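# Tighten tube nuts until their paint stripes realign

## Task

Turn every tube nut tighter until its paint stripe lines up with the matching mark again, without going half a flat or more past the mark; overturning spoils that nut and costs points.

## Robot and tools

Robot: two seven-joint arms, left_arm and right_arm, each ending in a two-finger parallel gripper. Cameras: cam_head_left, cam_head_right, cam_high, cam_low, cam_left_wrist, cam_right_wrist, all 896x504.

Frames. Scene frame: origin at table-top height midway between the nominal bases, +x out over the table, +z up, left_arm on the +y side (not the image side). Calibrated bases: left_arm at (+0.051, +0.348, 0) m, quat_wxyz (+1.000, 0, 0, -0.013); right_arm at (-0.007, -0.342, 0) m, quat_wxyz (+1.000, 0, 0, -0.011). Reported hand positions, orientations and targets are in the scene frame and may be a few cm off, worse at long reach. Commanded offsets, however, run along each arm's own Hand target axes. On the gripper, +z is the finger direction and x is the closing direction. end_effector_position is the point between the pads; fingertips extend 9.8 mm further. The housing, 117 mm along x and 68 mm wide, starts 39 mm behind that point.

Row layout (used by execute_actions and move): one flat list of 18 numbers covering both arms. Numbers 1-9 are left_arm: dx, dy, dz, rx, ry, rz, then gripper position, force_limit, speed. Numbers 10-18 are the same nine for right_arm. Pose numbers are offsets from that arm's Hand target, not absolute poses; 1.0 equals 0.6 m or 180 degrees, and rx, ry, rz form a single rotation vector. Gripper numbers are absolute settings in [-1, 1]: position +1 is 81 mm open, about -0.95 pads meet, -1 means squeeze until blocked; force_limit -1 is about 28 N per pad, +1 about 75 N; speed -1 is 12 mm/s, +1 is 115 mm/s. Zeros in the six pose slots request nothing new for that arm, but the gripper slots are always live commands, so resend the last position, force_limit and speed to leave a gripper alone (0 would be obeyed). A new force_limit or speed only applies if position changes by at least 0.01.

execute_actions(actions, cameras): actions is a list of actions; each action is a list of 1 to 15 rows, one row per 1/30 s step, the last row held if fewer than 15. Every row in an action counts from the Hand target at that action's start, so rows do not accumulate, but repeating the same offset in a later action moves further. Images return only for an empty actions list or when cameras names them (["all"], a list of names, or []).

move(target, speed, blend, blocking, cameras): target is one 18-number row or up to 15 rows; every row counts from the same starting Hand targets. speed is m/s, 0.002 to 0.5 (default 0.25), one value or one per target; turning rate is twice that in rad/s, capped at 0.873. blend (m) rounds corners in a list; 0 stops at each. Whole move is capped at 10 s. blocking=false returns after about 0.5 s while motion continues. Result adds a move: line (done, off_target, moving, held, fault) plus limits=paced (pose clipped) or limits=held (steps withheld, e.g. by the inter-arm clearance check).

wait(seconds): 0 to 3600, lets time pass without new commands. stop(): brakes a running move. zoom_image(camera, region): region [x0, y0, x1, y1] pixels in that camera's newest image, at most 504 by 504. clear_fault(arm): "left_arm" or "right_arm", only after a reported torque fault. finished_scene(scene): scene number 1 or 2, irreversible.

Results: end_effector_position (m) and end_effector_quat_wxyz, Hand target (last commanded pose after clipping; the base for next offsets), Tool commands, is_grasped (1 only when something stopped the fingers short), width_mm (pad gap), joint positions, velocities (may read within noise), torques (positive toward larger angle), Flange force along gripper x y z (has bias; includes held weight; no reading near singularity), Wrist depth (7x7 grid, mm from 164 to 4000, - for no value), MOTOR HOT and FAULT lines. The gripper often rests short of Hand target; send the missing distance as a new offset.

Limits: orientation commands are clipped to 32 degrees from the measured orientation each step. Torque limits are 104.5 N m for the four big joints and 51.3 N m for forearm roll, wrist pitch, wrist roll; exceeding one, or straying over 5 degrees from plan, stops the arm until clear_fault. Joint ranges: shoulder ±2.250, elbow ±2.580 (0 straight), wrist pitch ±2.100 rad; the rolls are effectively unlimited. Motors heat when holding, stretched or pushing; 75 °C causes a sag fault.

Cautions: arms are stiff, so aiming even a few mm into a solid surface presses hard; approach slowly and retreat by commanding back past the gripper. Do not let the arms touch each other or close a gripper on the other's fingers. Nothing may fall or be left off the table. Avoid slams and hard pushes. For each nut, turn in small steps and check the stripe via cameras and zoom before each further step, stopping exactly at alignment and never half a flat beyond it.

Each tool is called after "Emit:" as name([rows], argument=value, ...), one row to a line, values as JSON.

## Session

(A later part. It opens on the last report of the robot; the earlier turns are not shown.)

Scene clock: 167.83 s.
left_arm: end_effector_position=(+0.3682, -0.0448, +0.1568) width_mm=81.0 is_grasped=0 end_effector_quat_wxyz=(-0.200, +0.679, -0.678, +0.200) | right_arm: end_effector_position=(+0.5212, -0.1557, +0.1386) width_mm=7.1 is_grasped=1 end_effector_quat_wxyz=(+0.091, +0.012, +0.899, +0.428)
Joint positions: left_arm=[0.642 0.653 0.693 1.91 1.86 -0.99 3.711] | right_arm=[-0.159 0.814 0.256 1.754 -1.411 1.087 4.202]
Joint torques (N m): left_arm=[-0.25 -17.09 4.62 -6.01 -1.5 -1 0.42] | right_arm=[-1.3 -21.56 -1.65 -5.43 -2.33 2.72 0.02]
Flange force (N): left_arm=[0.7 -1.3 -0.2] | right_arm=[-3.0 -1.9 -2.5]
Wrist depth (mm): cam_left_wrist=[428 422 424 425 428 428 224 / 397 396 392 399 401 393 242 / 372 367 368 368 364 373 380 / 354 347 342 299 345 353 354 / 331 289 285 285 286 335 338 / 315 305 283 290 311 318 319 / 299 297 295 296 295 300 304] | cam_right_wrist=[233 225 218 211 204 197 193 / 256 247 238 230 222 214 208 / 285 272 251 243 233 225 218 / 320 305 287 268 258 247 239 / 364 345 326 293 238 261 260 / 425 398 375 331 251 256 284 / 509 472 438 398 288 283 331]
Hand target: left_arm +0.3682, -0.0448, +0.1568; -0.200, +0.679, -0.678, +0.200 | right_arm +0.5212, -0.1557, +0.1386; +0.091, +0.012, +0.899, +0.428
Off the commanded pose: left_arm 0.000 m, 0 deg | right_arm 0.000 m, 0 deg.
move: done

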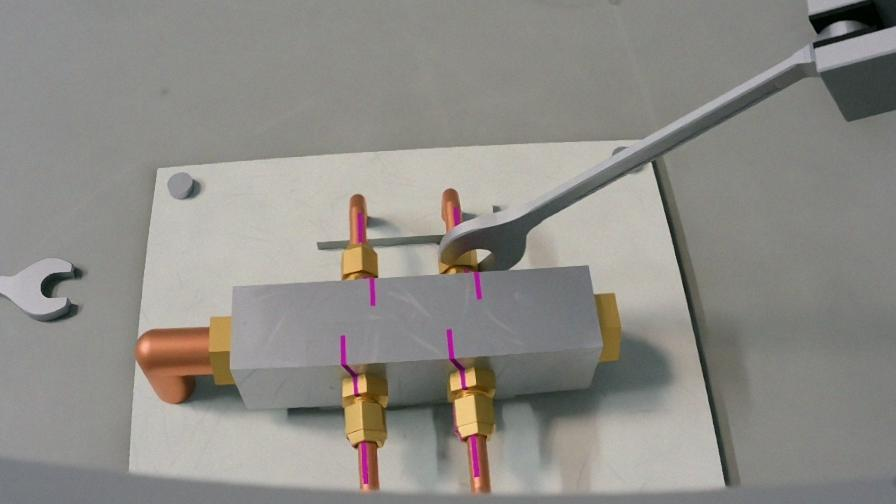

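Emit:
move(target=[0,0,0,0,0,0,1,1,1,0.0016,-0.0010,0.0063,0,0,0,-1,1,-0.4], speed=0.03)

Emit:
move(target=[0,0,0,0,0,0,1,1,1,0.0008,-0.0007,0.0032,0,0,0,-1,1,-0.4], speed=0.03, cameras=["cam_left_wrist"])

Emit:
zoom_image(camera="cam_left_wrist", region=[420, 190, 540, 290])

Scene clock: 168.93 s.
left_arm: end_effector_position=(+0.3682, -0.0448, +0.1568) width_mm=81.0 is_grasped=0 end_effector_quat_wxyz=(-0.200, +0.679, -0.678, +0.200) | right_arm: end_effector_position=(+0.5209, -0.1531, +0.1357) width_mm=7.1 is_grasped=1 end_effector_quat_wxyz=(+0.091, +0.012, +0.899, +0.428)
Joint positions: left_arm=[0.642 0.653 0.693 1.91 1.86 -0.99 3.711] | right_arm=[-0.162 0.819 0.253 1.756 -1.419 1.081 4.208]
Joint torques (N m): left_arm=[-0.19 -17.1 4.68 -6.02 -1.48 -0.99 0.4] | right_arm=[-2.5 -21.24 -2.71 -5.38 -2.51 3.05 -0.04]
Flange force (N): left_arm=[0.6 -1.3 -0.1] | right_arm=[-3.0 -2.8 -5.0]
Wrist depth (mm): cam_left_wrist=[429 424 424 425 426 428 226 / 396 397 392 398 400 395 235 / 374 367 369 369 364 373 380 / 354 346 343 299 346 352 354 / 331 289 285 286 287 334 339 / 316 306 284 289 312 317 320 / 300 298 295 295 297 300 304] | cam_right_wrist=[229 221 214 207 201 196 189 / 252 243 234 225 218 211 205 / 280 267 246 238 229 222 217 / 315 299 282 264 252 242 234 / 358 338 320 288 246 256 255 / 417 389 367 332 248 254 278 / 500 463 431 386 281 279 324]
Hand target: left_arm +0.3682, -0.0448, +0.1568; -0.200, +0.679, -0.678, +0.200 | right_arm +0.5209, -0.1530, +0.1357; +0.091, +0.012, +0.899, +0.428
Off the commanded pose: left_arm 0.000 m, 0 deg | right_arm 0.000 m, 0 deg.
move: done

Scene clock: 169.43 s.
left_arm: end_effector_position=(+0.3682, -0.0448, +0.1568) width_mm=81.0 is_grasped=0 end_effector_quat_wxyz=(-0.200, +0.679, -0.678, +0.200) | right_arm: end_effector_position=(+0.5208, -0.1518, +0.1341) width_mm=7.1 is_grasped=1 end_effector_quat_wxyz=(+0.091, +0.012, +0.899, +0.428)
Joint positions: left_arm=[0.642 0.653 0.693 1.91 1.86 -0.99 3.711] | right_arm=[-0.164 0.822 0.251 1.757 -1.423 1.078 4.212]
Joint torques (N m): left_arm=[-0.2 -17.07 4.68 -6.01 -1.48 -0.96 0.47] | right_arm=[-2.38 -21.66 -2.73 -5.62 -2.68 3.15 -0.03]
Flange force (N): left_arm=[0.7 -1.6 -0.2] | right_arm=[-2.7 -3.2 -4.6]
Wrist depth (mm): cam_left_wrist=[429 423 424 424 426 428 226 / 397 397 394 399 400 395 234 / 374 368 368 369 364 373 379 / 352 346 343 304 345 353 355 / 331 289 285 286 288 334 340 / 315 305 283 291 311 318 319 / 300 299 295 295 297 300 303] | cam_right_wrist=[227 219 211 205 200 196 190 / 250 240 232 223 216 211 205 / 276 265 243 236 227 221 216 / 310 297 275 260 248 240 233 / 353 335 317 286 245 254 253 / 412 386 363 329 247 252 275 / 494 458 428 380 280 278 314]
Hand target: left_arm +0.3682, -0.0448, +0.1568; -0.200, +0.679, -0.678, +0.200 | right_arm +0.5208, -0.1518, +0.1341; +0.091, +0.012, +0.899, +0.428
Off the commanded pose: left_arm 0.000 m, 0 deg | right_arm 0.000 m, 0 deg.
move: done

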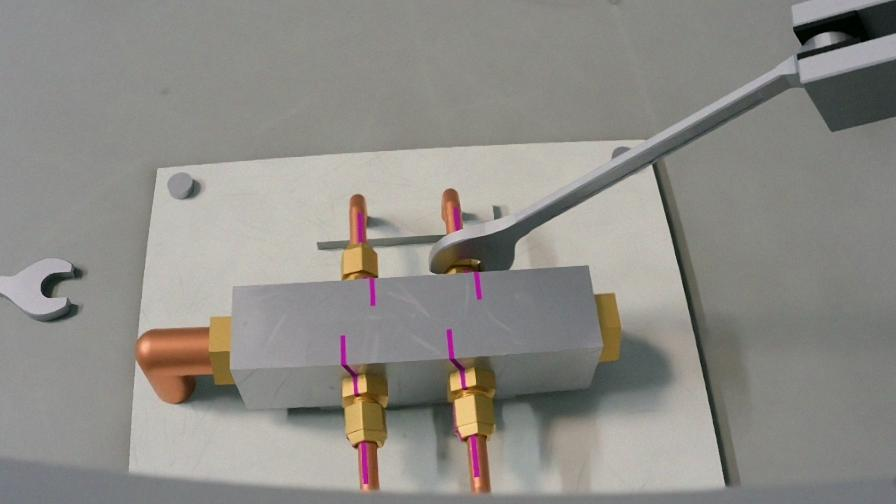

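Scaled by 4.200 from the camera's image (finer frame: 1280x720).

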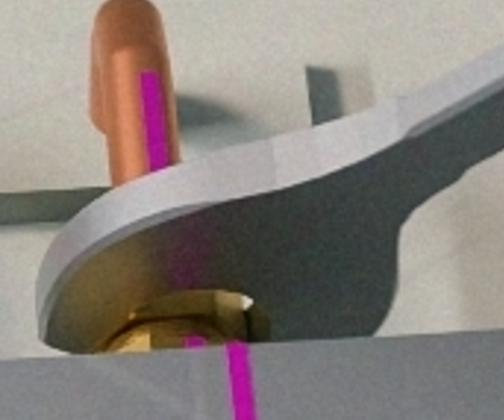

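Emit:
move(target=[0,0,0,0,0,0,1,1,1,0.0008,-0.0007,0.0032,0,0,0,-1,1,-0.4], speed=0.03)

Emit:
move(target=[0,0,0,0,0,0,1,1,1,0.0006,-0.0005,0.0024,0,0,0,-1,1,-0.4], speed=0.03, cameras=["cam_left_wrist"])

Emit:
zoom_image(camera="cam_left_wrist", region=[420, 190, 540, 290])

Scene clock: 170.33 s.
left_arm: end_effector_position=(+0.3682, -0.0448, +0.1568) width_mm=81.0 is_grasped=0 end_effector_quat_wxyz=(-0.200, +0.679, -0.678, +0.200) | right_arm: end_effector_position=(+0.5207, -0.1506, +0.1325) width_mm=7.1 is_grasped=1 end_effector_quat_wxyz=(+0.091, +0.012, +0.899, +0.428)
Joint positions: left_arm=[0.642 0.653 0.693 1.91 1.86 -0.99 3.711] | right_arm=[-0.165 0.824 0.249 1.758 -1.427 1.075 4.215]
Joint torques (N m): left_arm=[-0.22 -17.04 4.69 -5.98 -1.53 -1 0.4] | right_arm=[-5.72 -18.47 -5.09 -4.55 -2.32 3.1 -0.04]
Flange force (N): left_arm=[0.7 -1.4 -0.3] | right_arm=[-4.2 -2.6 -13.4]
Wrist depth (mm): cam_left_wrist=[428 423 424 425 426 427 227 / 396 398 392 400 401 395 231 / 374 365 368 369 365 375 379 / 353 347 342 305 345 352 354 / 331 290 285 286 286 335 341 / 315 305 283 290 310 318 319 / 299 298 295 296 296 301 304] | cam_right_wrist=[225 217 210 203 200 194 190 / 248 239 230 222 215 210 203 / 275 263 242 234 225 220 214 / 308 293 273 258 247 238 233 / 352 333 314 283 244 251 251 / 409 383 360 327 244 251 272 / 490 454 425 384 277 276 316]
Hand target: left_arm +0.3682, -0.0448, +0.1568; -0.200, +0.679, -0.678, +0.200 | right_arm +0.5207, -0.1505, +0.1325; +0.091, +0.012, +0.899, +0.428
Off the commanded pose: left_arm 0.000 m, 0 deg | right_arm 0.000 m, 0 deg.
move: done

Scene clock: 170.83 s.
left_arm: end_effector_position=(+0.3682, -0.0448, +0.1568) width_mm=81.0 is_grasped=0 end_effector_quat_wxyz=(-0.200, +0.679, -0.678, +0.200) | right_arm: end_effector_position=(+0.5207, -0.1496, +0.1313) width_mm=7.1 is_grasped=1 end_effector_quat_wxyz=(+0.091, +0.012, +0.899, +0.428)
Joint positions: left_arm=[0.642 0.653 0.693 1.91 1.86 -0.99 3.711] | right_arm=[-0.167 0.826 0.248 1.759 -1.43 1.073 4.218]
Joint torques (N m): left_arm=[-0.2 -17.11 4.68 -5.91 -1.52 -0.99 0.42] | right_arm=[-16.08 -7.88 -12.21 -1.1 -1.05 2.73 -0.09]
Flange force (N): left_arm=[1.0 -1.6 -0.2] | right_arm=[-8.7 0.3 -41.6]
Wrist depth (mm): cam_left_wrist=[429 425 423 426 426 429 228 / 397 397 392 399 401 394 234 / 373 367 368 368 364 374 378 / 354 346 343 305 346 352 353 / 330 289 285 286 286 335 340 / 315 305 283 290 310 317 320 / 300 297 295 296 296 300 304] | cam_right_wrist=[225 217 210 203 199 194 188 / 248 238 229 221 215 209 203 / 274 263 242 233 224 219 214 / 308 294 273 257 246 237 232 / 351 333 314 283 264 250 250 / 409 383 360 325 246 248 271 / 489 455 423 383 284 274 316]
Hand target: left_arm +0.3682, -0.0448, +0.1568; -0.200, +0.679, -0.678, +0.200 | right_arm +0.5206, -0.1496, +0.1313; +0.091, +0.012, +0.899, +0.428
Off the commanded pose: left_arm 0.000 m, 0 deg | right_arm 0.000 m, 0 deg.
move: done

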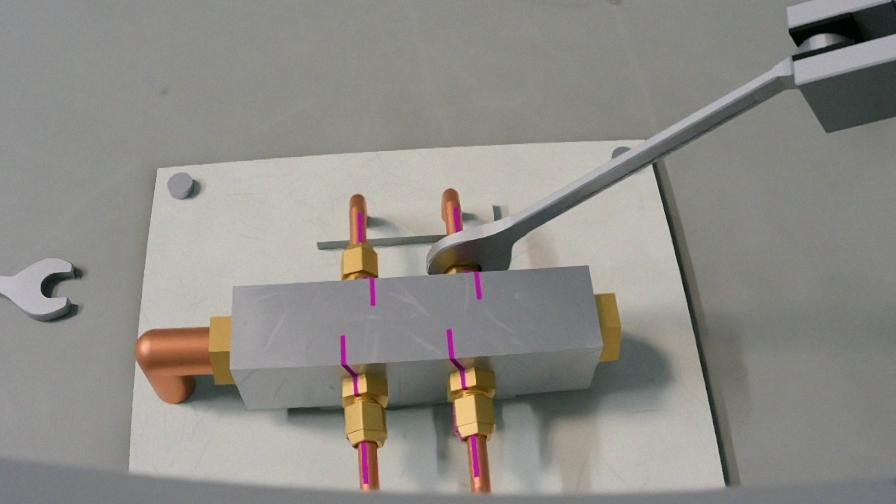

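Scaled by 4.200 from the camera's image (finer frame: 1280x720).

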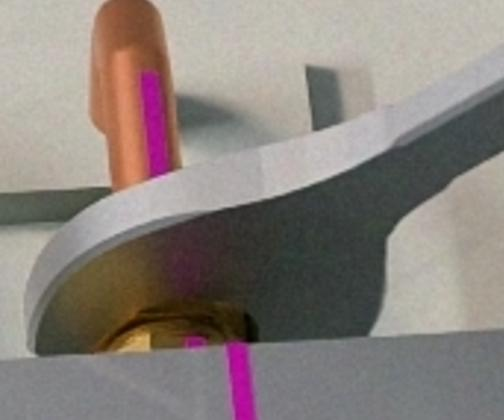

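Emit:
move(target=[0,0,0,0,0,0,1,1,1,-0.0003,0.0003,-0.0011,0,0,0,-1,1,-0.4], speed=0.03)

Emit:
move([
  [0,0,0,0,0,0,1,1,1,0.0006,0.0204,0.0023,0.0269,0,-0.0067,-1,1,-0.4],
  [0,0,0,0,0,0,1,1,1,0.0016,0.0405,0.0063,0.0539,0,-0.0134,-1,1,-0.4],
  [0,0,0,0,0,0,1,1,1,0.0030,0.0602,0.0119,0.0808,0,-0.0202,-1,1,-0.4],
], speed=0.1, blend=[0.0015,0.0015,0], cameras=["cam_left_wrist"])

Emit:
zoom_image(camera="cam_left_wrist", region=[420, 190, 540, 290])

Scene clock: 172.73 s.
left_arm: end_effector_position=(+0.3682, -0.0448, +0.1568) width_mm=81.0 is_grasped=0 end_effector_quat_wxyz=(-0.200, +0.679, -0.678, +0.200) | right_arm: end_effector_position=(+0.5206, -0.1500, +0.1319) width_mm=7.1 is_grasped=1 end_effector_quat_wxyz=(+0.091, +0.012, +0.899, +0.428)
Joint positions: left_arm=[0.642 0.653 0.693 1.91 1.86 -0.99 3.711] | right_arm=[-0.166 0.825 0.248 1.758 -1.428 1.074 4.216]
Joint torques (N m): left_arm=[-0.2 -17.15 4.66 -6.03 -1.51 -1.02 0.46] | right_arm=[-12.32 -11.56 -9.59 -1.82 -1.16 3.01 -0.12]
Flange force (N): left_arm=[0.7 -1.5 -0.1] | right_arm=[-8.1 -0.6 -30.6]
Wrist depth (mm): cam_left_wrist=[427 424 424 426 428 429 227 / 396 397 393 399 399 395 233 / 373 368 368 369 363 372 380 / 353 347 343 304 344 353 355 / 331 289 284 285 287 335 340 / 314 305 283 290 310 319 319 / 300 297 295 296 296 300 303] | cam_right_wrist=[225 217 210 203 199 194 189 / 248 238 229 221 215 209 203 / 274 262 242 233 225 219 214 / 308 294 273 258 246 237 233 / 352 333 314 282 264 251 250 / 410 382 360 326 244 250 272 / 491 453 423 383 284 274 314]
Hand target: left_arm +0.3682, -0.0448, +0.1568; -0.200, +0.679, -0.678, +0.200 | right_arm +0.5207, -0.1500, +0.1319; +0.091, +0.012, +0.899, +0.428
Off the commanded pose: left_arm 0.000 m, 0 deg | right_arm 0.000 m, 0 deg.
move: done

Scene clock: 174.40 s.
left_arm: end_effector_position=(+0.3682, -0.0448, +0.1568) width_mm=81.0 is_grasped=0 end_effector_quat_wxyz=(-0.200, +0.679, -0.678, +0.200) | right_arm: end_effector_position=(+0.5181, -0.1215, +0.1551) width_mm=7.1 is_grasped=1 end_effector_quat_wxyz=(+0.103, -0.005, +0.946, +0.307)
Joint positions: left_arm=[0.642 0.653 0.693 1.91 1.86 -0.99 3.711] | right_arm=[-0.421 0.689 0.37 1.746 -1.245 0.872 3.934]
Joint torques (N m): left_arm=[-0.22 -17.13 4.69 -6.09 -1.49 -0.98 0.38] | right_arm=[-7.9 -9.93 -6.18 -3.2 -1.76 1.9 -0.1]
Flange force (N): left_arm=[0.5 -1.1 0.0] | right_arm=[-7.1 -0.2 -26.5]
Wrist depth (mm): cam_left_wrist=[428 424 424 427 427 228 207 / 397 397 393 400 396 396 398 / 374 367 367 370 359 376 380 / 353 346 343 296 348 353 354 / 331 289 285 286 286 336 338 / 316 305 283 291 310 318 320 / 299 298 295 295 297 301 303] | cam_right_wrist=[267 256 247 238 230 223 216 / 283 271 259 250 240 231 224 / 302 288 272 257 249 240 232 / 324 309 293 276 262 251 245 / 348 331 314 289 241 260 257 / 377 356 338 311 250 251 270 / 410 387 364 337 268 264 290]
Hand target: left_arm +0.3682, -0.0448, +0.1568; -0.200, +0.679, -0.678, +0.200 | right_arm +0.5181, -0.1215, +0.1551; +0.103, -0.005, +0.946, +0.307
Off the commanded pose: left_arm 0.000 m, 0 deg | right_arm 0.000 m, 0 deg.
move: done

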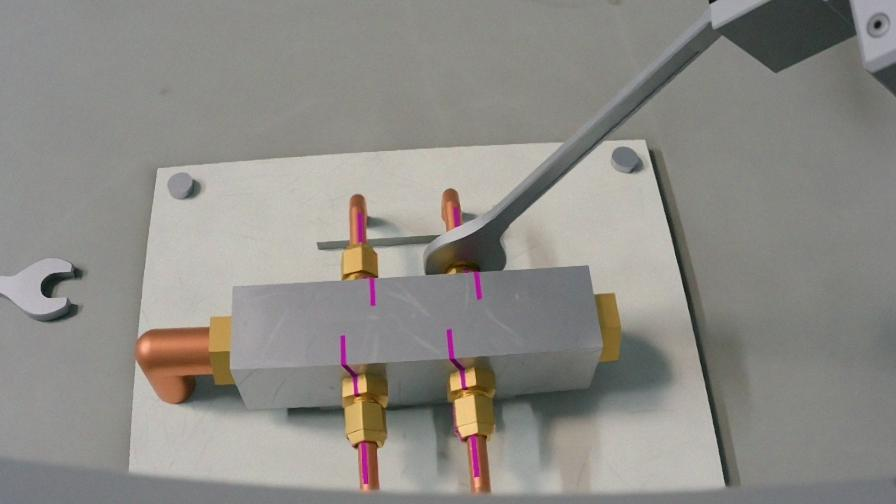

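Scaled by 4.200 from the camera's image (finer frame: 1280x720).

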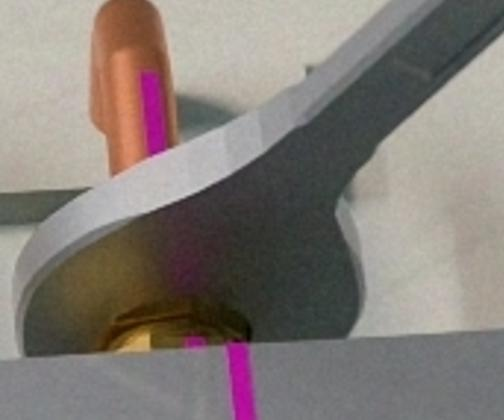

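Emit:
move([
  [0,0,0,0,0,0,1,1,1,0.0006,0.0204,0.0023,0.0269,0,-0.0067,-1,1,-0.4],
  [0,0,0,0,0,0,1,1,1,0.0016,0.0405,0.0063,0.0539,0,-0.0134,-1,1,-0.4],
  [0,0,0,0,0,0,1,1,1,0.0030,0.0602,0.0119,0.0808,0,-0.0202,-1,1,-0.4],
  [0,0,0,0,0,0,1,1,1,0.0048,0.0793,0.0193,0.1078,0,-0.0269,-1,1,-0.4],
], speed=0.12, blend=[0.0015,0.0015,0.0015,0], cameras=["cam_left_wrist"])

Emit:
zoom_image(camera="cam_left_wrist", region=[420, 190, 540, 290])

Scene clock: 176.80 s.
left_arm: end_effector_position=(+0.3682, -0.0448, +0.1568) width_mm=81.0 is_grasped=0 end_effector_quat_wxyz=(-0.200, +0.679, -0.678, +0.200) | right_arm: end_effector_position=(+0.5140, -0.0760, +0.1730) width_mm=7.1 is_grasped=1 end_effector_quat_wxyz=(+0.115, -0.028, +0.983, +0.139)
Joint positions: left_arm=[0.642 0.653 0.693 1.91 1.86 -0.99 3.711] | right_arm=[-0.845 0.681 0.638 1.615 -0.85 0.8 3.405]
Joint torques (N m): left_arm=[-0.19 -17.12 4.71 -5.96 -1.53 -1 0.4] | right_arm=[-3.45 -9.89 -2 -3.98 -1.67 0.23 -0.14]
Flange force (N): left_arm=[0.9 -1.5 -0.1] | right_arm=[-5.1 -0.6 -22.6]
Wrist depth (mm): cam_left_wrist=[428 422 425 419 - - - / 397 397 393 395 394 396 396 / 374 367 368 365 365 377 378 / 353 346 344 297 349 353 354 / 331 290 285 286 287 335 339 / 315 305 284 290 310 318 319 / 300 298 295 296 297 300 304] | cam_right_wrist=[314 302 290 279 269 259 250 / 323 308 296 284 273 262 253 / 330 317 304 284 274 264 255 / 339 324 311 292 281 268 260 / 349 332 318 297 245 271 264 / 358 341 326 303 251 250 266 / 368 350 335 313 259 258 274]
Hand target: left_arm +0.3682, -0.0448, +0.1568; -0.200, +0.679, -0.678, +0.200 | right_arm +0.5140, -0.0759, +0.1730; +0.115, -0.028, +0.983, +0.139
Off the commanded pose: left_arm 0.000 m, 0 deg | right_arm 0.000 m, 0 deg.
move: done

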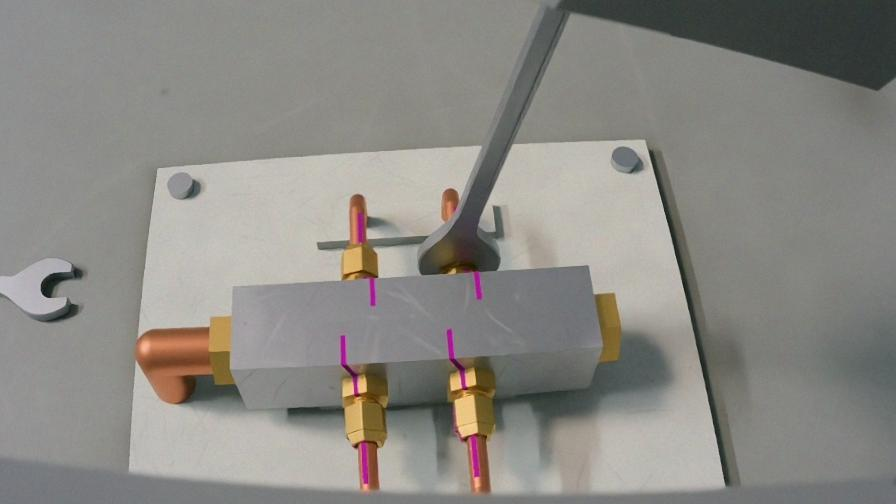

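Scaled by 4.200 from the camera's image (finer frame: 1280x720).

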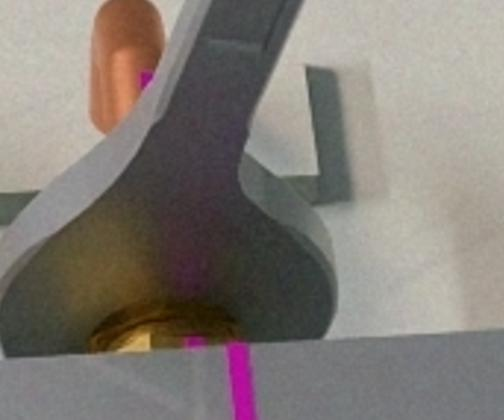

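Emit:
move([
  [0,0,0,0,0,0,1,1,1,0.0006,0.0204,0.0023,0.0269,0,-0.0067,-1,1,-0.4],
  [0,0,0,0,0,0,1,1,1,0.0016,0.0405,0.0063,0.0539,0,-0.0134,-1,1,-0.4],
  [0,0,0,0,0,0,1,1,1,0.0030,0.0602,0.0119,0.0808,0,-0.0202,-1,1,-0.4],
  [0,0,0,0,0,0,1,1,1,0.0048,0.0793,0.0193,0.1078,0,-0.0269,-1,1,-0.4],
  [0,0,0,0,0,0,1,1,1,0.0070,0.0977,0.0282,0.1347,0,-0.0336,-1,1,-0.4],
], speed=0.12, blend=[0.0015,0.0015,0.0015,0.0015,0], cameras=["cam_left_wrist","cam_right_wrist"])

Emit:
zoom_image(camera="cam_left_wrist", region=[420, 190, 540, 290])

Scene clock: 179.80 s.
left_arm: end_effector_position=(+0.3682, -0.0448, +0.1568) width_mm=81.0 is_grasped=0 end_effector_quat_wxyz=(-0.200, +0.679, -0.678, +0.200) | right_arm: end_effector_position=(+0.5086, -0.0151, +0.1718) width_mm=7.1 is_grasped=1 end_effector_quat_wxyz=(+0.125, -0.054, +0.988, -0.077)
Joint positions: left_arm=[0.642 0.653 0.693 1.91 1.86 -0.99 3.711] | right_arm=[-1.189 0.931 0.924 1.283 -0.509 1.061 2.924]
Joint torques (N m): left_arm=[-0.18 -17.07 4.67 -5.91 -1.51 -1 0.38] | right_arm=[-0.92 -10.09 -0.63 -2.13 -1.78 -0.31 -0.06]
Flange force (N): left_arm=[0.9 -1.5 -0.1] | right_arm=[-5.3 -5.9 -25.0]
Wrist depth (mm): cam_left_wrist=[- - - - - 427 435 / - 386 388 388 395 400 403 / 373 367 362 363 365 376 378 / 353 346 343 302 349 353 354 / 331 289 285 286 286 335 339 / 315 306 284 291 311 318 319 / 300 298 296 297 297 300 304] | cam_right_wrist=[383 363 348 333 320 308 297 / 373 357 342 329 316 304 293 / 367 351 338 317 306 296 285 / 362 346 332 313 302 288 280 / 355 341 326 309 297 254 276 / 350 334 322 303 253 251 268 / 344 330 317 301 248 272 265]
Hand target: left_arm +0.3682, -0.0448, +0.1568; -0.200, +0.679, -0.678, +0.200 | right_arm +0.5086, -0.0151, +0.1718; +0.125, -0.054, +0.988, -0.077
Off the commanded pose: left_arm 0.000 m, 0 deg | right_arm 0.000 m, 0 deg.
move: done

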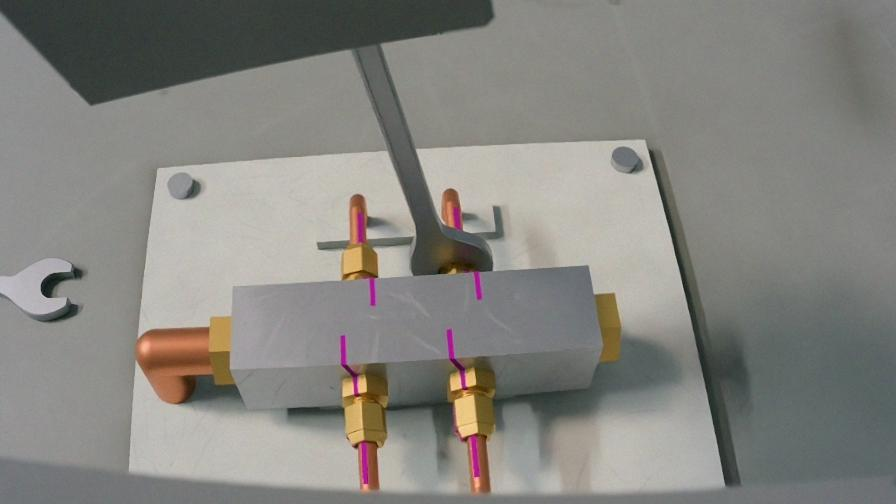

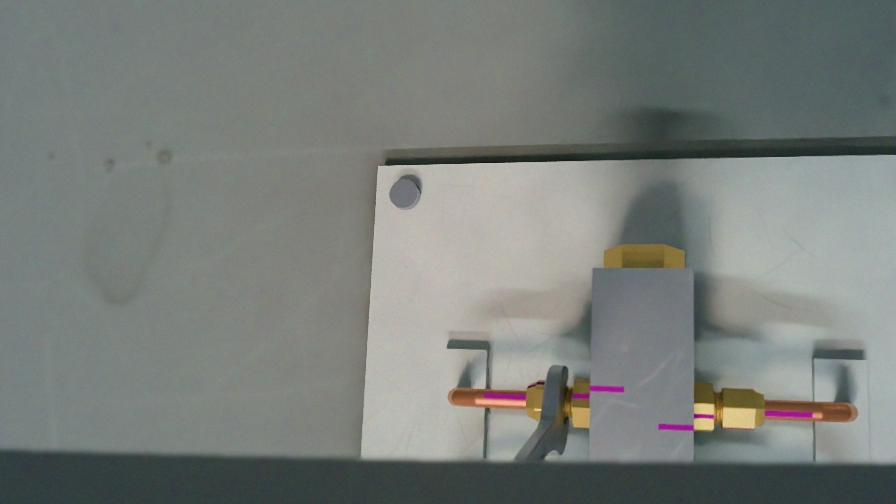

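Scaled by 4.200 from the camera's image (finer frame: 1280x720).

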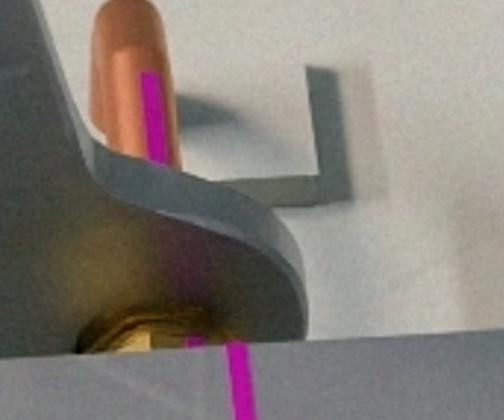

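Emit:
zoom_image(camera="cam_right_wrist", region=[480, 340, 640, 460])

Scaled by 3.150 from the camera's image (finer frame: 1280x720).

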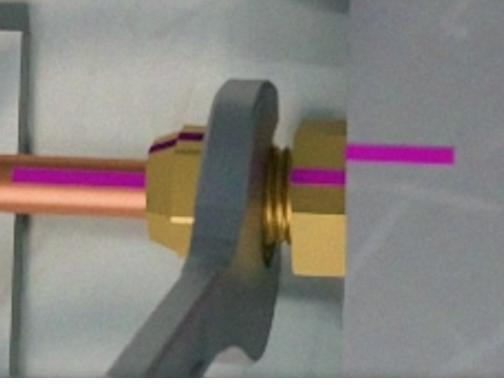

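Emit:
move(target=[0,0,0,0,0,0,1,1,1,-0.0087,0.0077,-0.0348,0,0,0,-1,1,-0.4], speed=0.06)

Emit:
move([
  [0,0,0,0,0,0,1,1,1,0.0058,-0.1387,0.0233,-0.1617,0,0.0403,-1,1,-0.4],
  [0,0,0,0,0,0,1,1,1,0.0276,-0.2467,0.1107,-0.3233,0,0.0807,-1,1,-0.4],
], speed=0.2, blend=[0.006,0], cameras=["cam_left_wrist","cam_right_wrist"])

Emit:
zoom_image(camera="cam_left_wrist", region=[410, 180, 530, 290])

Emit:
zoom_image(camera="cam_right_wrist", region=[480, 330, 640, 450])

Scene clock: 182.47 s.
left_arm: end_effector_position=(+0.3682, -0.0448, +0.1568) width_mm=81.0 is_grasped=0 end_effector_quat_wxyz=(-0.200, +0.679, -0.678, +0.200) | right_arm: end_effector_position=(+0.5079, -0.0069, +0.1923) width_mm=7.1 is_grasped=1 end_effector_quat_wxyz=(+0.125, -0.054, +0.988, -0.077)
Joint positions: left_arm=[0.642 0.653 0.693 1.91 1.86 -0.99 3.711] | right_arm=[-1.193 0.918 0.937 1.233 -0.495 1.12 2.904]
Joint torques (N m): left_arm=[-0.2 -17.1 4.68 -6.02 -1.49 -0.96 0.41] | right_arm=[-0.56 -22.17 5.96 -7.1 0.3 -0.51 0.09]
Flange force (N): left_arm=[0.7 -1.3 -0.1] | right_arm=[-2.1 0.4 -0.5]
Wrist depth (mm): cam_left_wrist=[416 411 412 426 426 428 436 / 397 397 393 399 400 403 405 / 372 368 362 365 366 376 379 / 353 346 343 294 349 352 354 / 331 289 285 286 287 334 339 / 314 304 283 291 311 318 319 / 300 297 295 296 297 300 304] | cam_right_wrist=[405 387 370 356 343 329 317 / 398 379 363 350 337 325 312 / 390 373 357 336 325 313 302 / 382 367 352 333 320 306 297 / 376 361 346 327 317 301 294 / 370 355 342 322 271 269 286 / 364 350 336 317 267 265 282]
Hand target: left_arm +0.3682, -0.0448, +0.1568; -0.200, +0.679, -0.678, +0.200 | right_arm +0.5079, -0.0070, +0.1923; +0.125, -0.054, +0.988, -0.077
Off the commanded pose: left_arm 0.000 m, 0 deg | right_arm 0.000 m, 0 deg.
move: done

Scene clock: 185.53 s.
left_arm: end_effector_position=(+0.3682, -0.0448, +0.1568) width_mm=81.0 is_grasped=0 end_effector_quat_wxyz=(-0.200, +0.679, -0.678, +0.200) | right_arm: end_effector_position=(+0.5219, -0.1636, +0.1492) width_mm=7.1 is_grasped=1 end_effector_quat_wxyz=(+0.091, +0.012, +0.899, +0.428)
Joint positions: left_arm=[0.642 0.653 0.693 1.91 1.86 -0.99 3.711] | right_arm=[-0.165 0.799 0.293 1.746 -1.397 1.122 4.183]
Joint torques (N m): left_arm=[-0.15 -17.12 4.67 -6.09 -1.51 -0.98 0.41] | right_arm=[-0.6 -21.14 -0.6 -5.53 -2.19 2.17 0.06]
Flange force (N): left_arm=[0.4 -1.3 -0.1] | right_arm=[-2.5 -0.6 -2.0]
Wrist depth (mm): cam_left_wrist=[428 424 424 426 426 426 236 / 395 397 393 398 394 397 396 / 372 366 368 368 359 373 379 / 353 346 342 309 345 353 355 / 331 290 285 286 286 335 340 / 316 305 283 290 311 318 320 / 300 298 295 296 297 301 304] | cam_right_wrist=[249 241 232 225 218 211 205 / 273 263 253 245 236 227 221 / 303 290 272 258 248 240 232 / 341 325 306 287 272 261 254 / 389 366 348 316 250 278 276 / 454 425 402 360 267 271 304 / 540 500 467 432 313 307 354]
Hand target: left_arm +0.3682, -0.0448, +0.1568; -0.200, +0.679, -0.678, +0.200 | right_arm +0.5220, -0.1636, +0.1492; +0.091, +0.012, +0.899, +0.428
Off the commanded pose: left_arm 0.000 m, 0 deg | right_arm 0.000 m, 0 deg.
move: done

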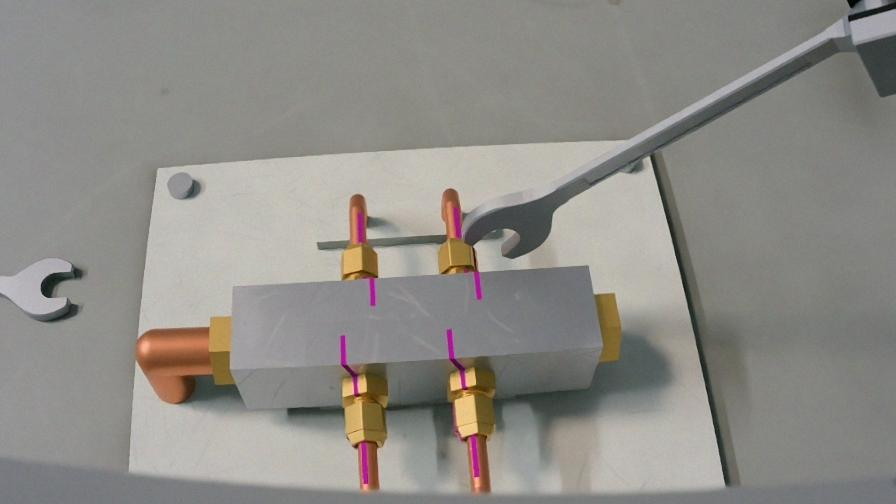

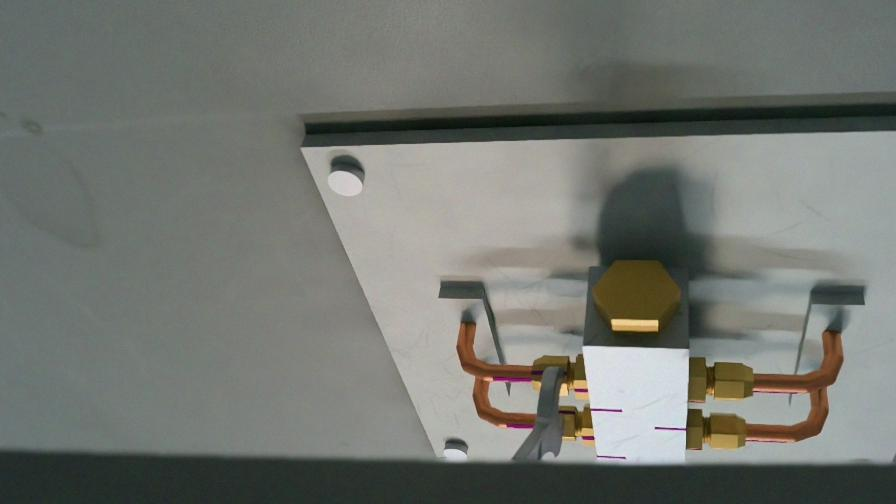

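Scaled by 4.200 from the camera's image (finer frame: 1280x720).

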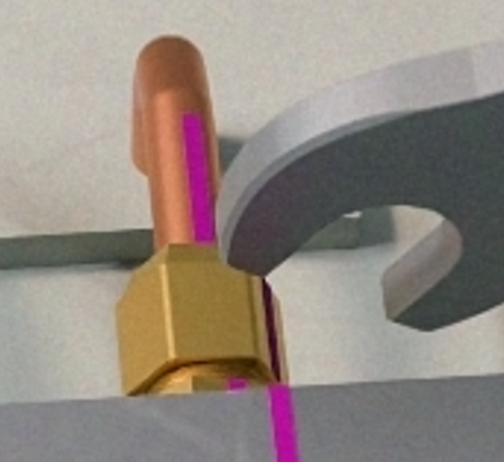

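Scaled by 3.150 from the camera's image (finer frame: 1280x720).

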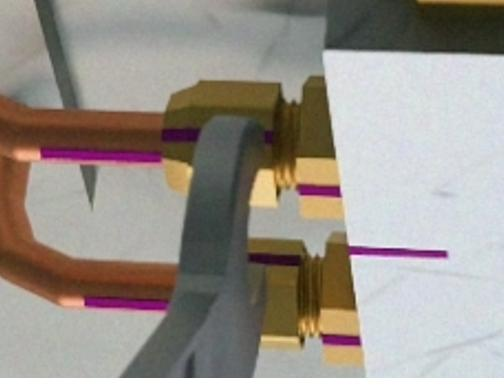

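Emit:
move(target=[0,0,0,0,0,0,1,1,1,0.0063,-0.0056,0.0253,0,0,0,-1,1,-0.4], speed=0.06)

Emit:
move(target=[0,0,0,0,0,0,1,1,1,0.0018,-0.0016,0.0071,0,0,0,-1,1,-0.4], speed=0.03, cameras=["cam_left_wrist"])

Emit:
zoom_image(camera="cam_left_wrist", region=[410, 180, 530, 290])

Scene clock: 187.80 s.
left_arm: end_effector_position=(+0.3682, -0.0448, +0.1568) width_mm=81.0 is_grasped=0 end_effector_quat_wxyz=(-0.200, +0.679, -0.678, +0.200) | right_arm: end_effector_position=(+0.5211, -0.1538, +0.1367) width_mm=7.1 is_grasped=1 end_effector_quat_wxyz=(+0.091, +0.012, +0.899, +0.428)
Joint positions: left_arm=[0.642 0.653 0.693 1.91 1.86 -0.99 3.711] | right_arm=[-0.178 0.821 0.279 1.756 -1.428 1.099 4.21]
Joint torques (N m): left_arm=[-0.22 -17.1 4.59 -6 -1.52 -0.98 0.39] | right_arm=[-1.57 -22.12 -1.85 -5.69 -2.67 3.01 -0.01]
Flange force (N): left_arm=[0.8 -1.3 -0.3] | right_arm=[-2.7 -2.9 -2.7]
Wrist depth (mm): cam_left_wrist=[428 423 425 424 427 427 225 / 395 397 393 400 400 395 242 / 373 367 367 369 364 372 378 / 353 346 343 298 344 353 354 / 331 289 285 286 286 334 340 / 315 305 282 291 310 317 319 / 299 298 295 296 297 300 304] | cam_right_wrist=[230 222 215 208 201 196 190 / 254 244 235 227 219 212 206 / 281 269 247 240 231 223 217 / 316 301 285 265 253 243 235 / 361 341 322 290 237 257 258 / 419 393 371 338 248 254 277 / 502 466 434 389 284 280 327]
Hand target: left_arm +0.3682, -0.0448, +0.1568; -0.200, +0.679, -0.678, +0.200 | right_arm +0.5211, -0.1538, +0.1367; +0.091, +0.012, +0.899, +0.428
Off the commanded pose: left_arm 0.000 m, 0 deg | right_arm 0.000 m, 0 deg.
move: done

Scene clock: 188.30 s.
left_arm: end_effector_position=(+0.3682, -0.0448, +0.1568) width_mm=81.0 is_grasped=0 end_effector_quat_wxyz=(-0.200, +0.679, -0.678, +0.200) | right_arm: end_effector_position=(+0.5208, -0.1511, +0.1332) width_mm=7.1 is_grasped=1 end_effector_quat_wxyz=(+0.091, +0.012, +0.899, +0.428)
Joint positions: left_arm=[0.642 0.653 0.693 1.91 1.86 -0.99 3.711] | right_arm=[-0.181 0.827 0.275 1.758 -1.436 1.093 4.218]
Joint torques (N m): left_arm=[-0.21 -17.11 4.76 -6.04 -1.53 -0.92 0.42] | right_arm=[-10.43 -14.55 -8.37 -3.02 -1.78 3.32 -0.18]
Flange force (N): left_arm=[0.8 -1.3 -0.2] | right_arm=[-6.6 -2.8 -24.7]
Wrist depth (mm): cam_left_wrist=[428 423 424 424 427 428 227 / 399 396 392 399 401 395 234 / 372 367 368 369 364 373 380 / 352 346 342 304 345 353 354 / 331 289 286 286 287 335 339 / 315 306 283 291 311 318 319 / 300 298 295 295 296 301 304] | cam_right_wrist=[226 218 211 205 200 195 190 / 250 240 231 223 215 211 204 / 276 264 243 235 226 220 215 / 310 295 275 260 247 238 233 / 354 335 316 284 268 253 251 / 411 384 363 328 247 251 272 / 493 459 427 382 279 277 318]
Hand target: left_arm +0.3682, -0.0448, +0.1568; -0.200, +0.679, -0.678, +0.200 | right_arm +0.5208, -0.1510, +0.1331; +0.091, +0.012, +0.899, +0.428
Off the commanded pose: left_arm 0.000 m, 0 deg | right_arm 0.000 m, 0 deg.
move: done

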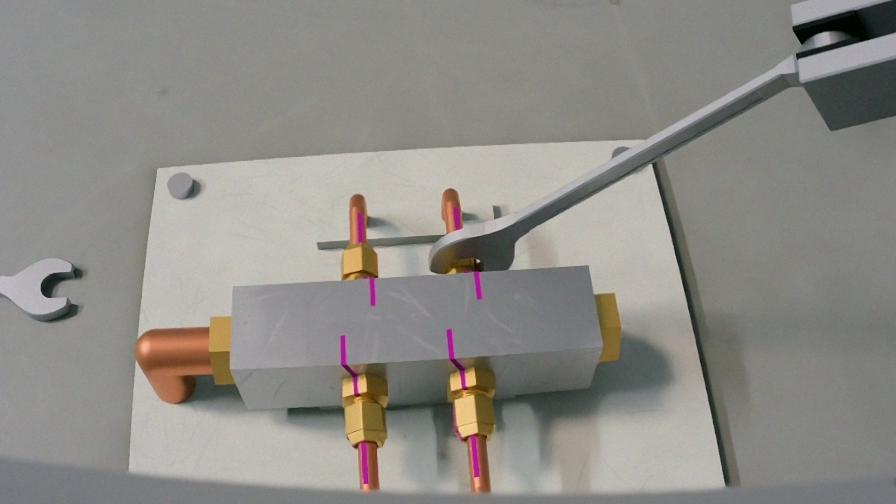

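Scaled by 4.200 from the camera's image (finer frame: 1280x720).

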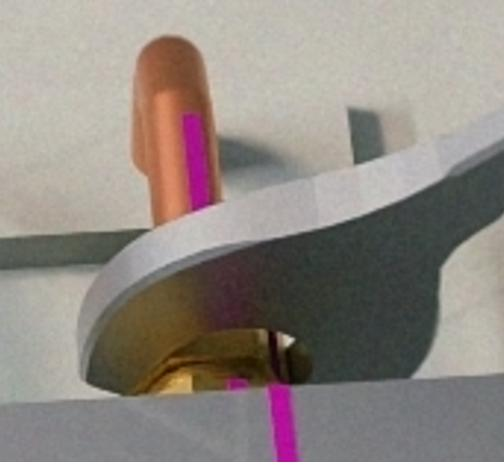

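Emit:
move(target=[0,0,0,0,0,0,1,1,1,0.0008,-0.0007,0.0032,0,0,0,-1,1,-0.4], speed=0.03, cameras=["cam_left_wrist"])

Emit:
zoom_image(camera="cam_left_wrist", region=[410, 180, 530, 290])

Scene clock: 189.07 s.
left_arm: end_effector_position=(+0.3682, -0.0448, +0.1568) width_mm=81.0 is_grasped=0 end_effector_quat_wxyz=(-0.200, +0.679, -0.678, +0.200) | right_arm: end_effector_position=(+0.5207, -0.1498, +0.1316) width_mm=7.1 is_grasped=1 end_effector_quat_wxyz=(+0.091, +0.012, +0.899, +0.428)
Joint positions: left_arm=[0.642 0.653 0.693 1.91 1.86 -0.99 3.711] | right_arm=[-0.183 0.829 0.274 1.759 -1.44 1.09 4.221]
Joint torques (N m): left_arm=[-0.22 -17.04 4.61 -6.01 -1.52 -1.03 0.45] | right_arm=[-15.69 -9.41 -12.05 -1.4 -1.11 3.23 -0.13]
Flange force (N): left_arm=[0.6 -1.5 -0.4] | right_arm=[-8.9 -1.4 -38.6]
Wrist depth (mm): cam_left_wrist=[429 424 424 424 427 429 227 / 398 397 393 400 402 396 234 / 374 367 368 368 364 373 379 / 353 346 344 305 346 353 354 / 331 289 285 285 286 335 339 / 314 306 283 291 312 318 319 / 300 297 295 295 296 300 304] | cam_right_wrist=[225 217 209 203 199 194 189 / 248 238 230 221 215 209 203 / 275 263 242 234 225 219 214 / 308 293 272 257 246 237 232 / 351 334 314 283 264 251 250 / 409 382 360 325 246 248 271 / 490 454 423 383 284 274 316]
Hand target: left_arm +0.3682, -0.0448, +0.1568; -0.200, +0.679, -0.678, +0.200 | right_arm +0.5207, -0.1497, +0.1316; +0.091, +0.012, +0.899, +0.428
Off the commanded pose: left_arm 0.000 m, 0 deg | right_arm 0.000 m, 0 deg.
move: done

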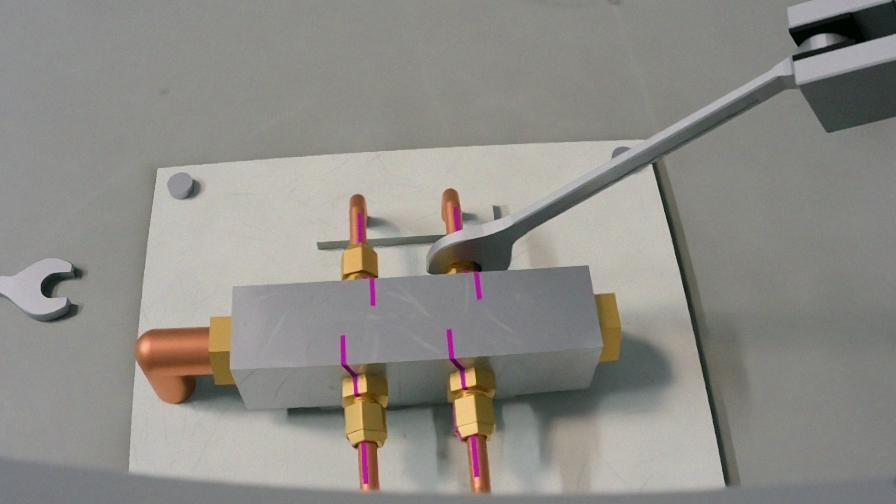

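Scaled by 4.200 from the camera's image (finer frame: 1280x720).

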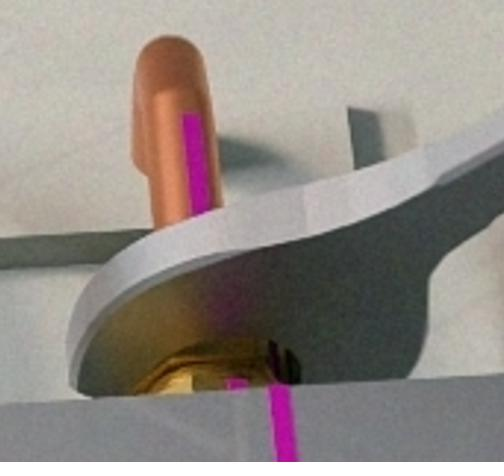

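Emit:
move([
  [0,0,0,0,0,0,1,1,1,0.0006,0.0204,0.0023,0.0269,0,-0.0067,-1,1,-0.4],
  [0,0,0,0,0,0,1,1,1,0.0016,0.0405,0.0063,0.0539,0,-0.0134,-1,1,-0.4],
  [0,0,0,0,0,0,1,1,1,0.0030,0.0602,0.0119,0.0808,0,-0.0202,-1,1,-0.4],
  [0,0,0,0,0,0,1,1,1,0.0048,0.0793,0.0193,0.1078,0,-0.0269,-1,1,-0.4],
  [0,0,0,0,0,0,1,1,1,0.0070,0.0977,0.0282,0.1347,0,-0.0336,-1,1,-0.4],
  [0,0,0,0,0,0,1,1,1,0.0096,0.1152,0.0386,0.1617,0,-0.0403,-1,1,-0.4],
], speed=0.12, blend=[0.0015,0.0015,0.0015,0.0015,0.0015,0], cameras=["cam_left_wrist","cam_right_wrist"])

Emit:
zoom_image(camera="cam_right_wrist", region=[480, 340, 640, 460])

Scene clock: 192.23 s.
left_arm: end_effector_position=(+0.3682, -0.0448, +0.1568) width_mm=81.0 is_grasped=0 end_effector_quat_wxyz=(-0.200, +0.679, -0.678, +0.200) | right_arm: end_effector_position=(+0.5152, -0.0876, +0.1697) width_mm=7.1 is_grasped=1 end_effector_quat_wxyz=(+0.112, -0.022, +0.977, +0.182)
Joint positions: left_arm=[0.642 0.653 0.693 1.91 1.86 -0.99 3.711] | right_arm=[-0.752 0.668 0.584 1.66 -0.965 0.798 3.548]
Joint torques (N m): left_arm=[-0.24 -17.05 4.74 -5.99 -1.5 -0.97 0.36] | right_arm=[-20.72 -10.8 -16.73 -10.65 -7.13 3.12 -0.14]
Flange force (N): left_arm=[0.7 -1.2 -0.1] | right_arm=[-4.8 -29.8 -37.2]
Wrist depth (mm): cam_left_wrist=[428 423 424 426 239 - - / 398 397 393 399 389 396 391 / 375 368 368 365 364 375 380 / 353 347 342 297 349 353 354 / 331 289 286 285 287 335 339 / 315 306 284 290 312 317 319 / 300 298 295 295 296 300 304] | cam_right_wrist=[302 290 280 268 259 250 241 / 313 300 287 275 265 255 246 / 323 309 297 278 268 258 249 / 334 320 306 288 275 264 256 / 347 331 317 295 244 268 263 / 359 343 327 304 252 251 267 / 375 356 338 316 260 261 278]
Hand target: left_arm +0.3682, -0.0448, +0.1568; -0.200, +0.679, -0.678, +0.200 | right_arm +0.5151, -0.0876, +0.1697; +0.112, -0.022, +0.977, +0.182
Off the commanded pose: left_arm 0.000 m, 0 deg | right_arm 0.000 m, 0 deg.
move: done

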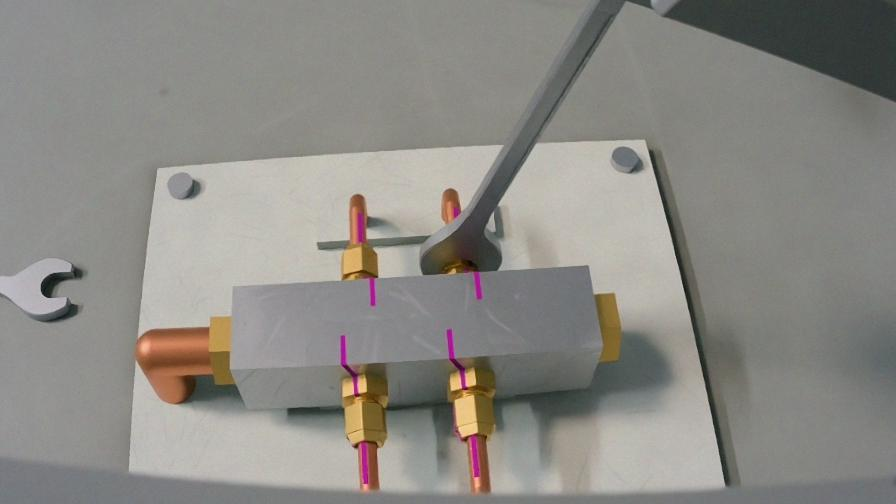

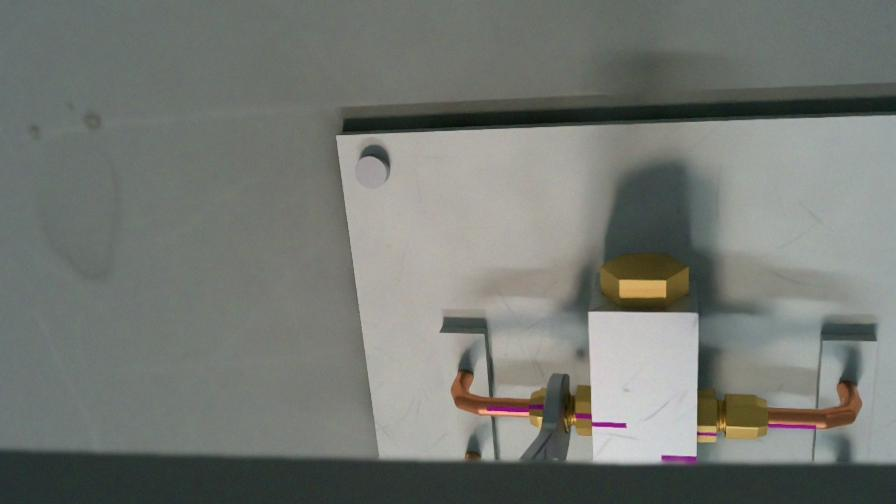

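Scaled by 3.150 from the camera's image (finer frame: 1280x720).

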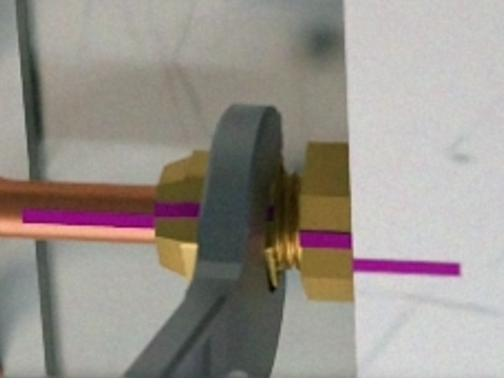

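Emit:
move([
  [0,0,0,0,0,0,1,1,1,0.0006,0.0204,0.0023,0.0269,0,-0.0067,-1,1,-0.4],
  [0,0,0,0,0,0,1,1,1,0.0016,0.0405,0.0063,0.0539,0,-0.0134,-1,1,-0.4],
], speed=0.08, blend=[0.001,0], cameras=["cam_right_wrist"])

Emit:
zoom_image(camera="cam_right_wrist", region=[480, 340, 640, 460])

Scene clock: 194.17 s.
left_arm: end_effector_position=(+0.3682, -0.0448, +0.1568) width_mm=81.0 is_grasped=0 end_effector_quat_wxyz=(-0.200, +0.679, -0.678, +0.200) | right_arm: end_effector_position=(+0.5130, -0.0636, +0.1745) width_mm=7.1 is_grasped=1 end_effector_quat_wxyz=(+0.117, -0.033, +0.988, +0.096)
Joint positions: left_arm=[0.642 0.653 0.693 1.91 1.86 -0.99 3.711] | right_arm=[-0.953 0.721 0.733 1.564 -0.78 0.837 3.296]
Joint torques (N m): left_arm=[-0.11 -17.06 4.72 -5.97 -1.49 -0.93 0.4] | right_arm=[-21.37 -8.04 -17.27 -11.75 -8.57 0.87 -0.09]
Flange force (N): left_arm=[0.7 -1.5 -0.2] | right_arm=[-4.0 -35.8 -38.9]
Wrist depth (mm): cam_left_wrist=[429 423 417 - - - - / 398 398 394 395 395 395 403 / 373 368 367 364 365 375 379 / 352 347 343 298 349 354 355 / 331 289 285 285 287 335 339 / 316 305 283 290 311 319 320 / 300 298 295 296 297 300 304] | cam_right_wrist=[325 314 301 290 279 269 259 / 332 318 305 294 282 271 261 / 338 323 310 291 280 270 260 / 343 328 315 295 284 271 264 / 349 333 320 300 253 273 267 / 356 339 324 305 251 251 266 / 361 346 330 309 255 259 272]
Hand target: left_arm +0.3682, -0.0448, +0.1568; -0.200, +0.679, -0.678, +0.200 | right_arm +0.5130, -0.0636, +0.1745; +0.117, -0.033, +0.988, +0.096
Off the commanded pose: left_arm 0.000 m, 0 deg | right_arm 0.000 m, 0 deg.
move: done

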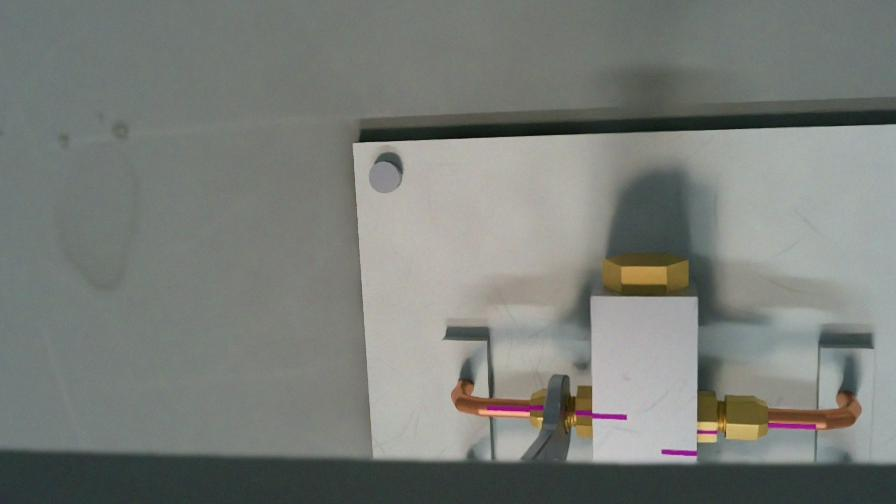

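Scaled by 3.150 from the camera's image (finer frame: 1280x720).

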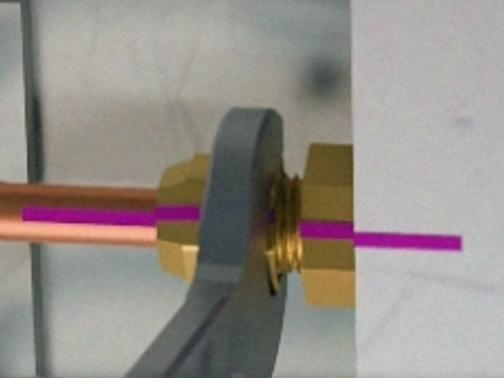

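Emit:
move(target=[0,0,0,0,0,0,1,1,1,0.0006,0.0204,0.0023,0.0269,0,-0.0067,-1,1,-0.4], speed=0.08, cameras=["cam_right_wrist"])

Emit:
zoom_image(camera="cam_right_wrist", region=[480, 340, 640, 460])

Scene clock: 195.40 s.
left_arm: end_effector_position=(+0.3682, -0.0448, +0.1568) width_mm=81.0 is_grasped=0 end_effector_quat_wxyz=(-0.200, +0.679, -0.678, +0.200) | right_arm: end_effector_position=(+0.5119, -0.0513, +0.1753) width_mm=7.1 is_grasped=1 end_effector_quat_wxyz=(+0.120, -0.038, +0.991, +0.053)
Joint positions: left_arm=[0.642 0.653 0.693 1.91 1.86 -0.99 3.711] | right_arm=[-1.036 0.766 0.799 1.504 -0.703 0.879 3.188]
Joint torques (N m): left_arm=[-0.21 -17.12 4.69 -6.03 -1.52 -0.96 0.44] | right_arm=[-22.73 -6.7 -18.64 -12.65 -9.92 -0.3 -0.05]
Flange force (N): left_arm=[0.8 -1.4 -0.2] | right_arm=[-3.8 -41.2 -40.6]
Wrist depth (mm): cam_left_wrist=[429 423 - - - - - / 397 397 391 396 394 401 403 / 373 366 367 363 365 377 379 / 353 347 343 297 350 354 353 / 330 289 285 285 287 335 339 / 314 306 283 291 311 318 319 / 300 298 295 296 296 300 303] | cam_right_wrist=[338 324 311 299 288 278 268 / 342 328 314 302 290 280 270 / 345 330 316 297 286 276 266 / 347 332 319 300 288 275 268 / 350 335 321 302 290 274 269 / 353 337 323 304 251 251 266 / 357 340 326 307 253 279 269]
Hand target: left_arm +0.3682, -0.0448, +0.1568; -0.200, +0.679, -0.678, +0.200 | right_arm +0.5119, -0.0513, +0.1753; +0.120, -0.038, +0.991, +0.053
Off the commanded pose: left_arm 0.000 m, 0 deg | right_arm 0.000 m, 0 deg.
move: done

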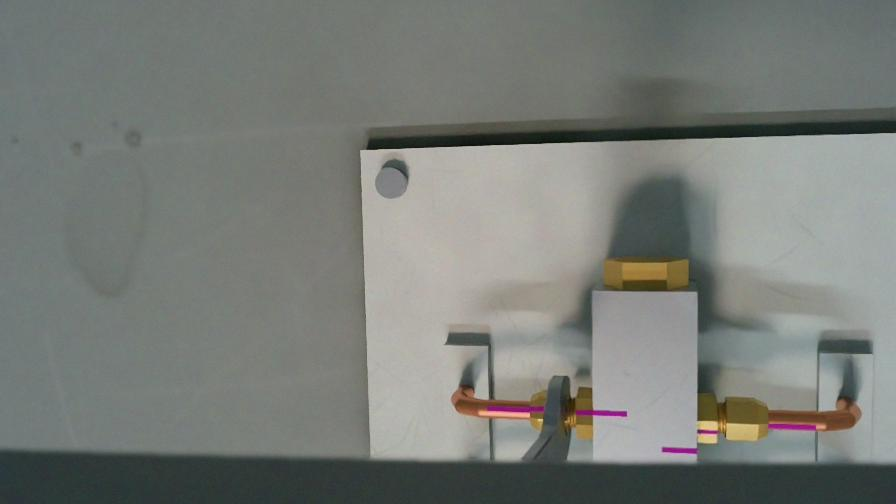

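Scaled by 3.150 from the camera's image (finer frame: 1280x720).

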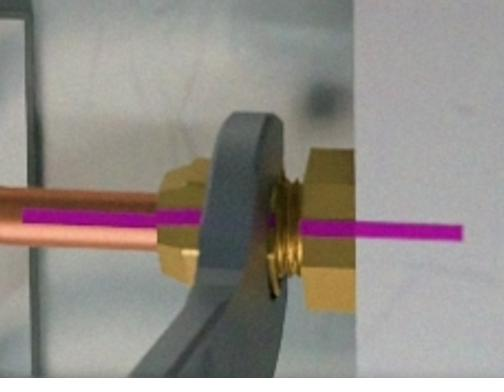

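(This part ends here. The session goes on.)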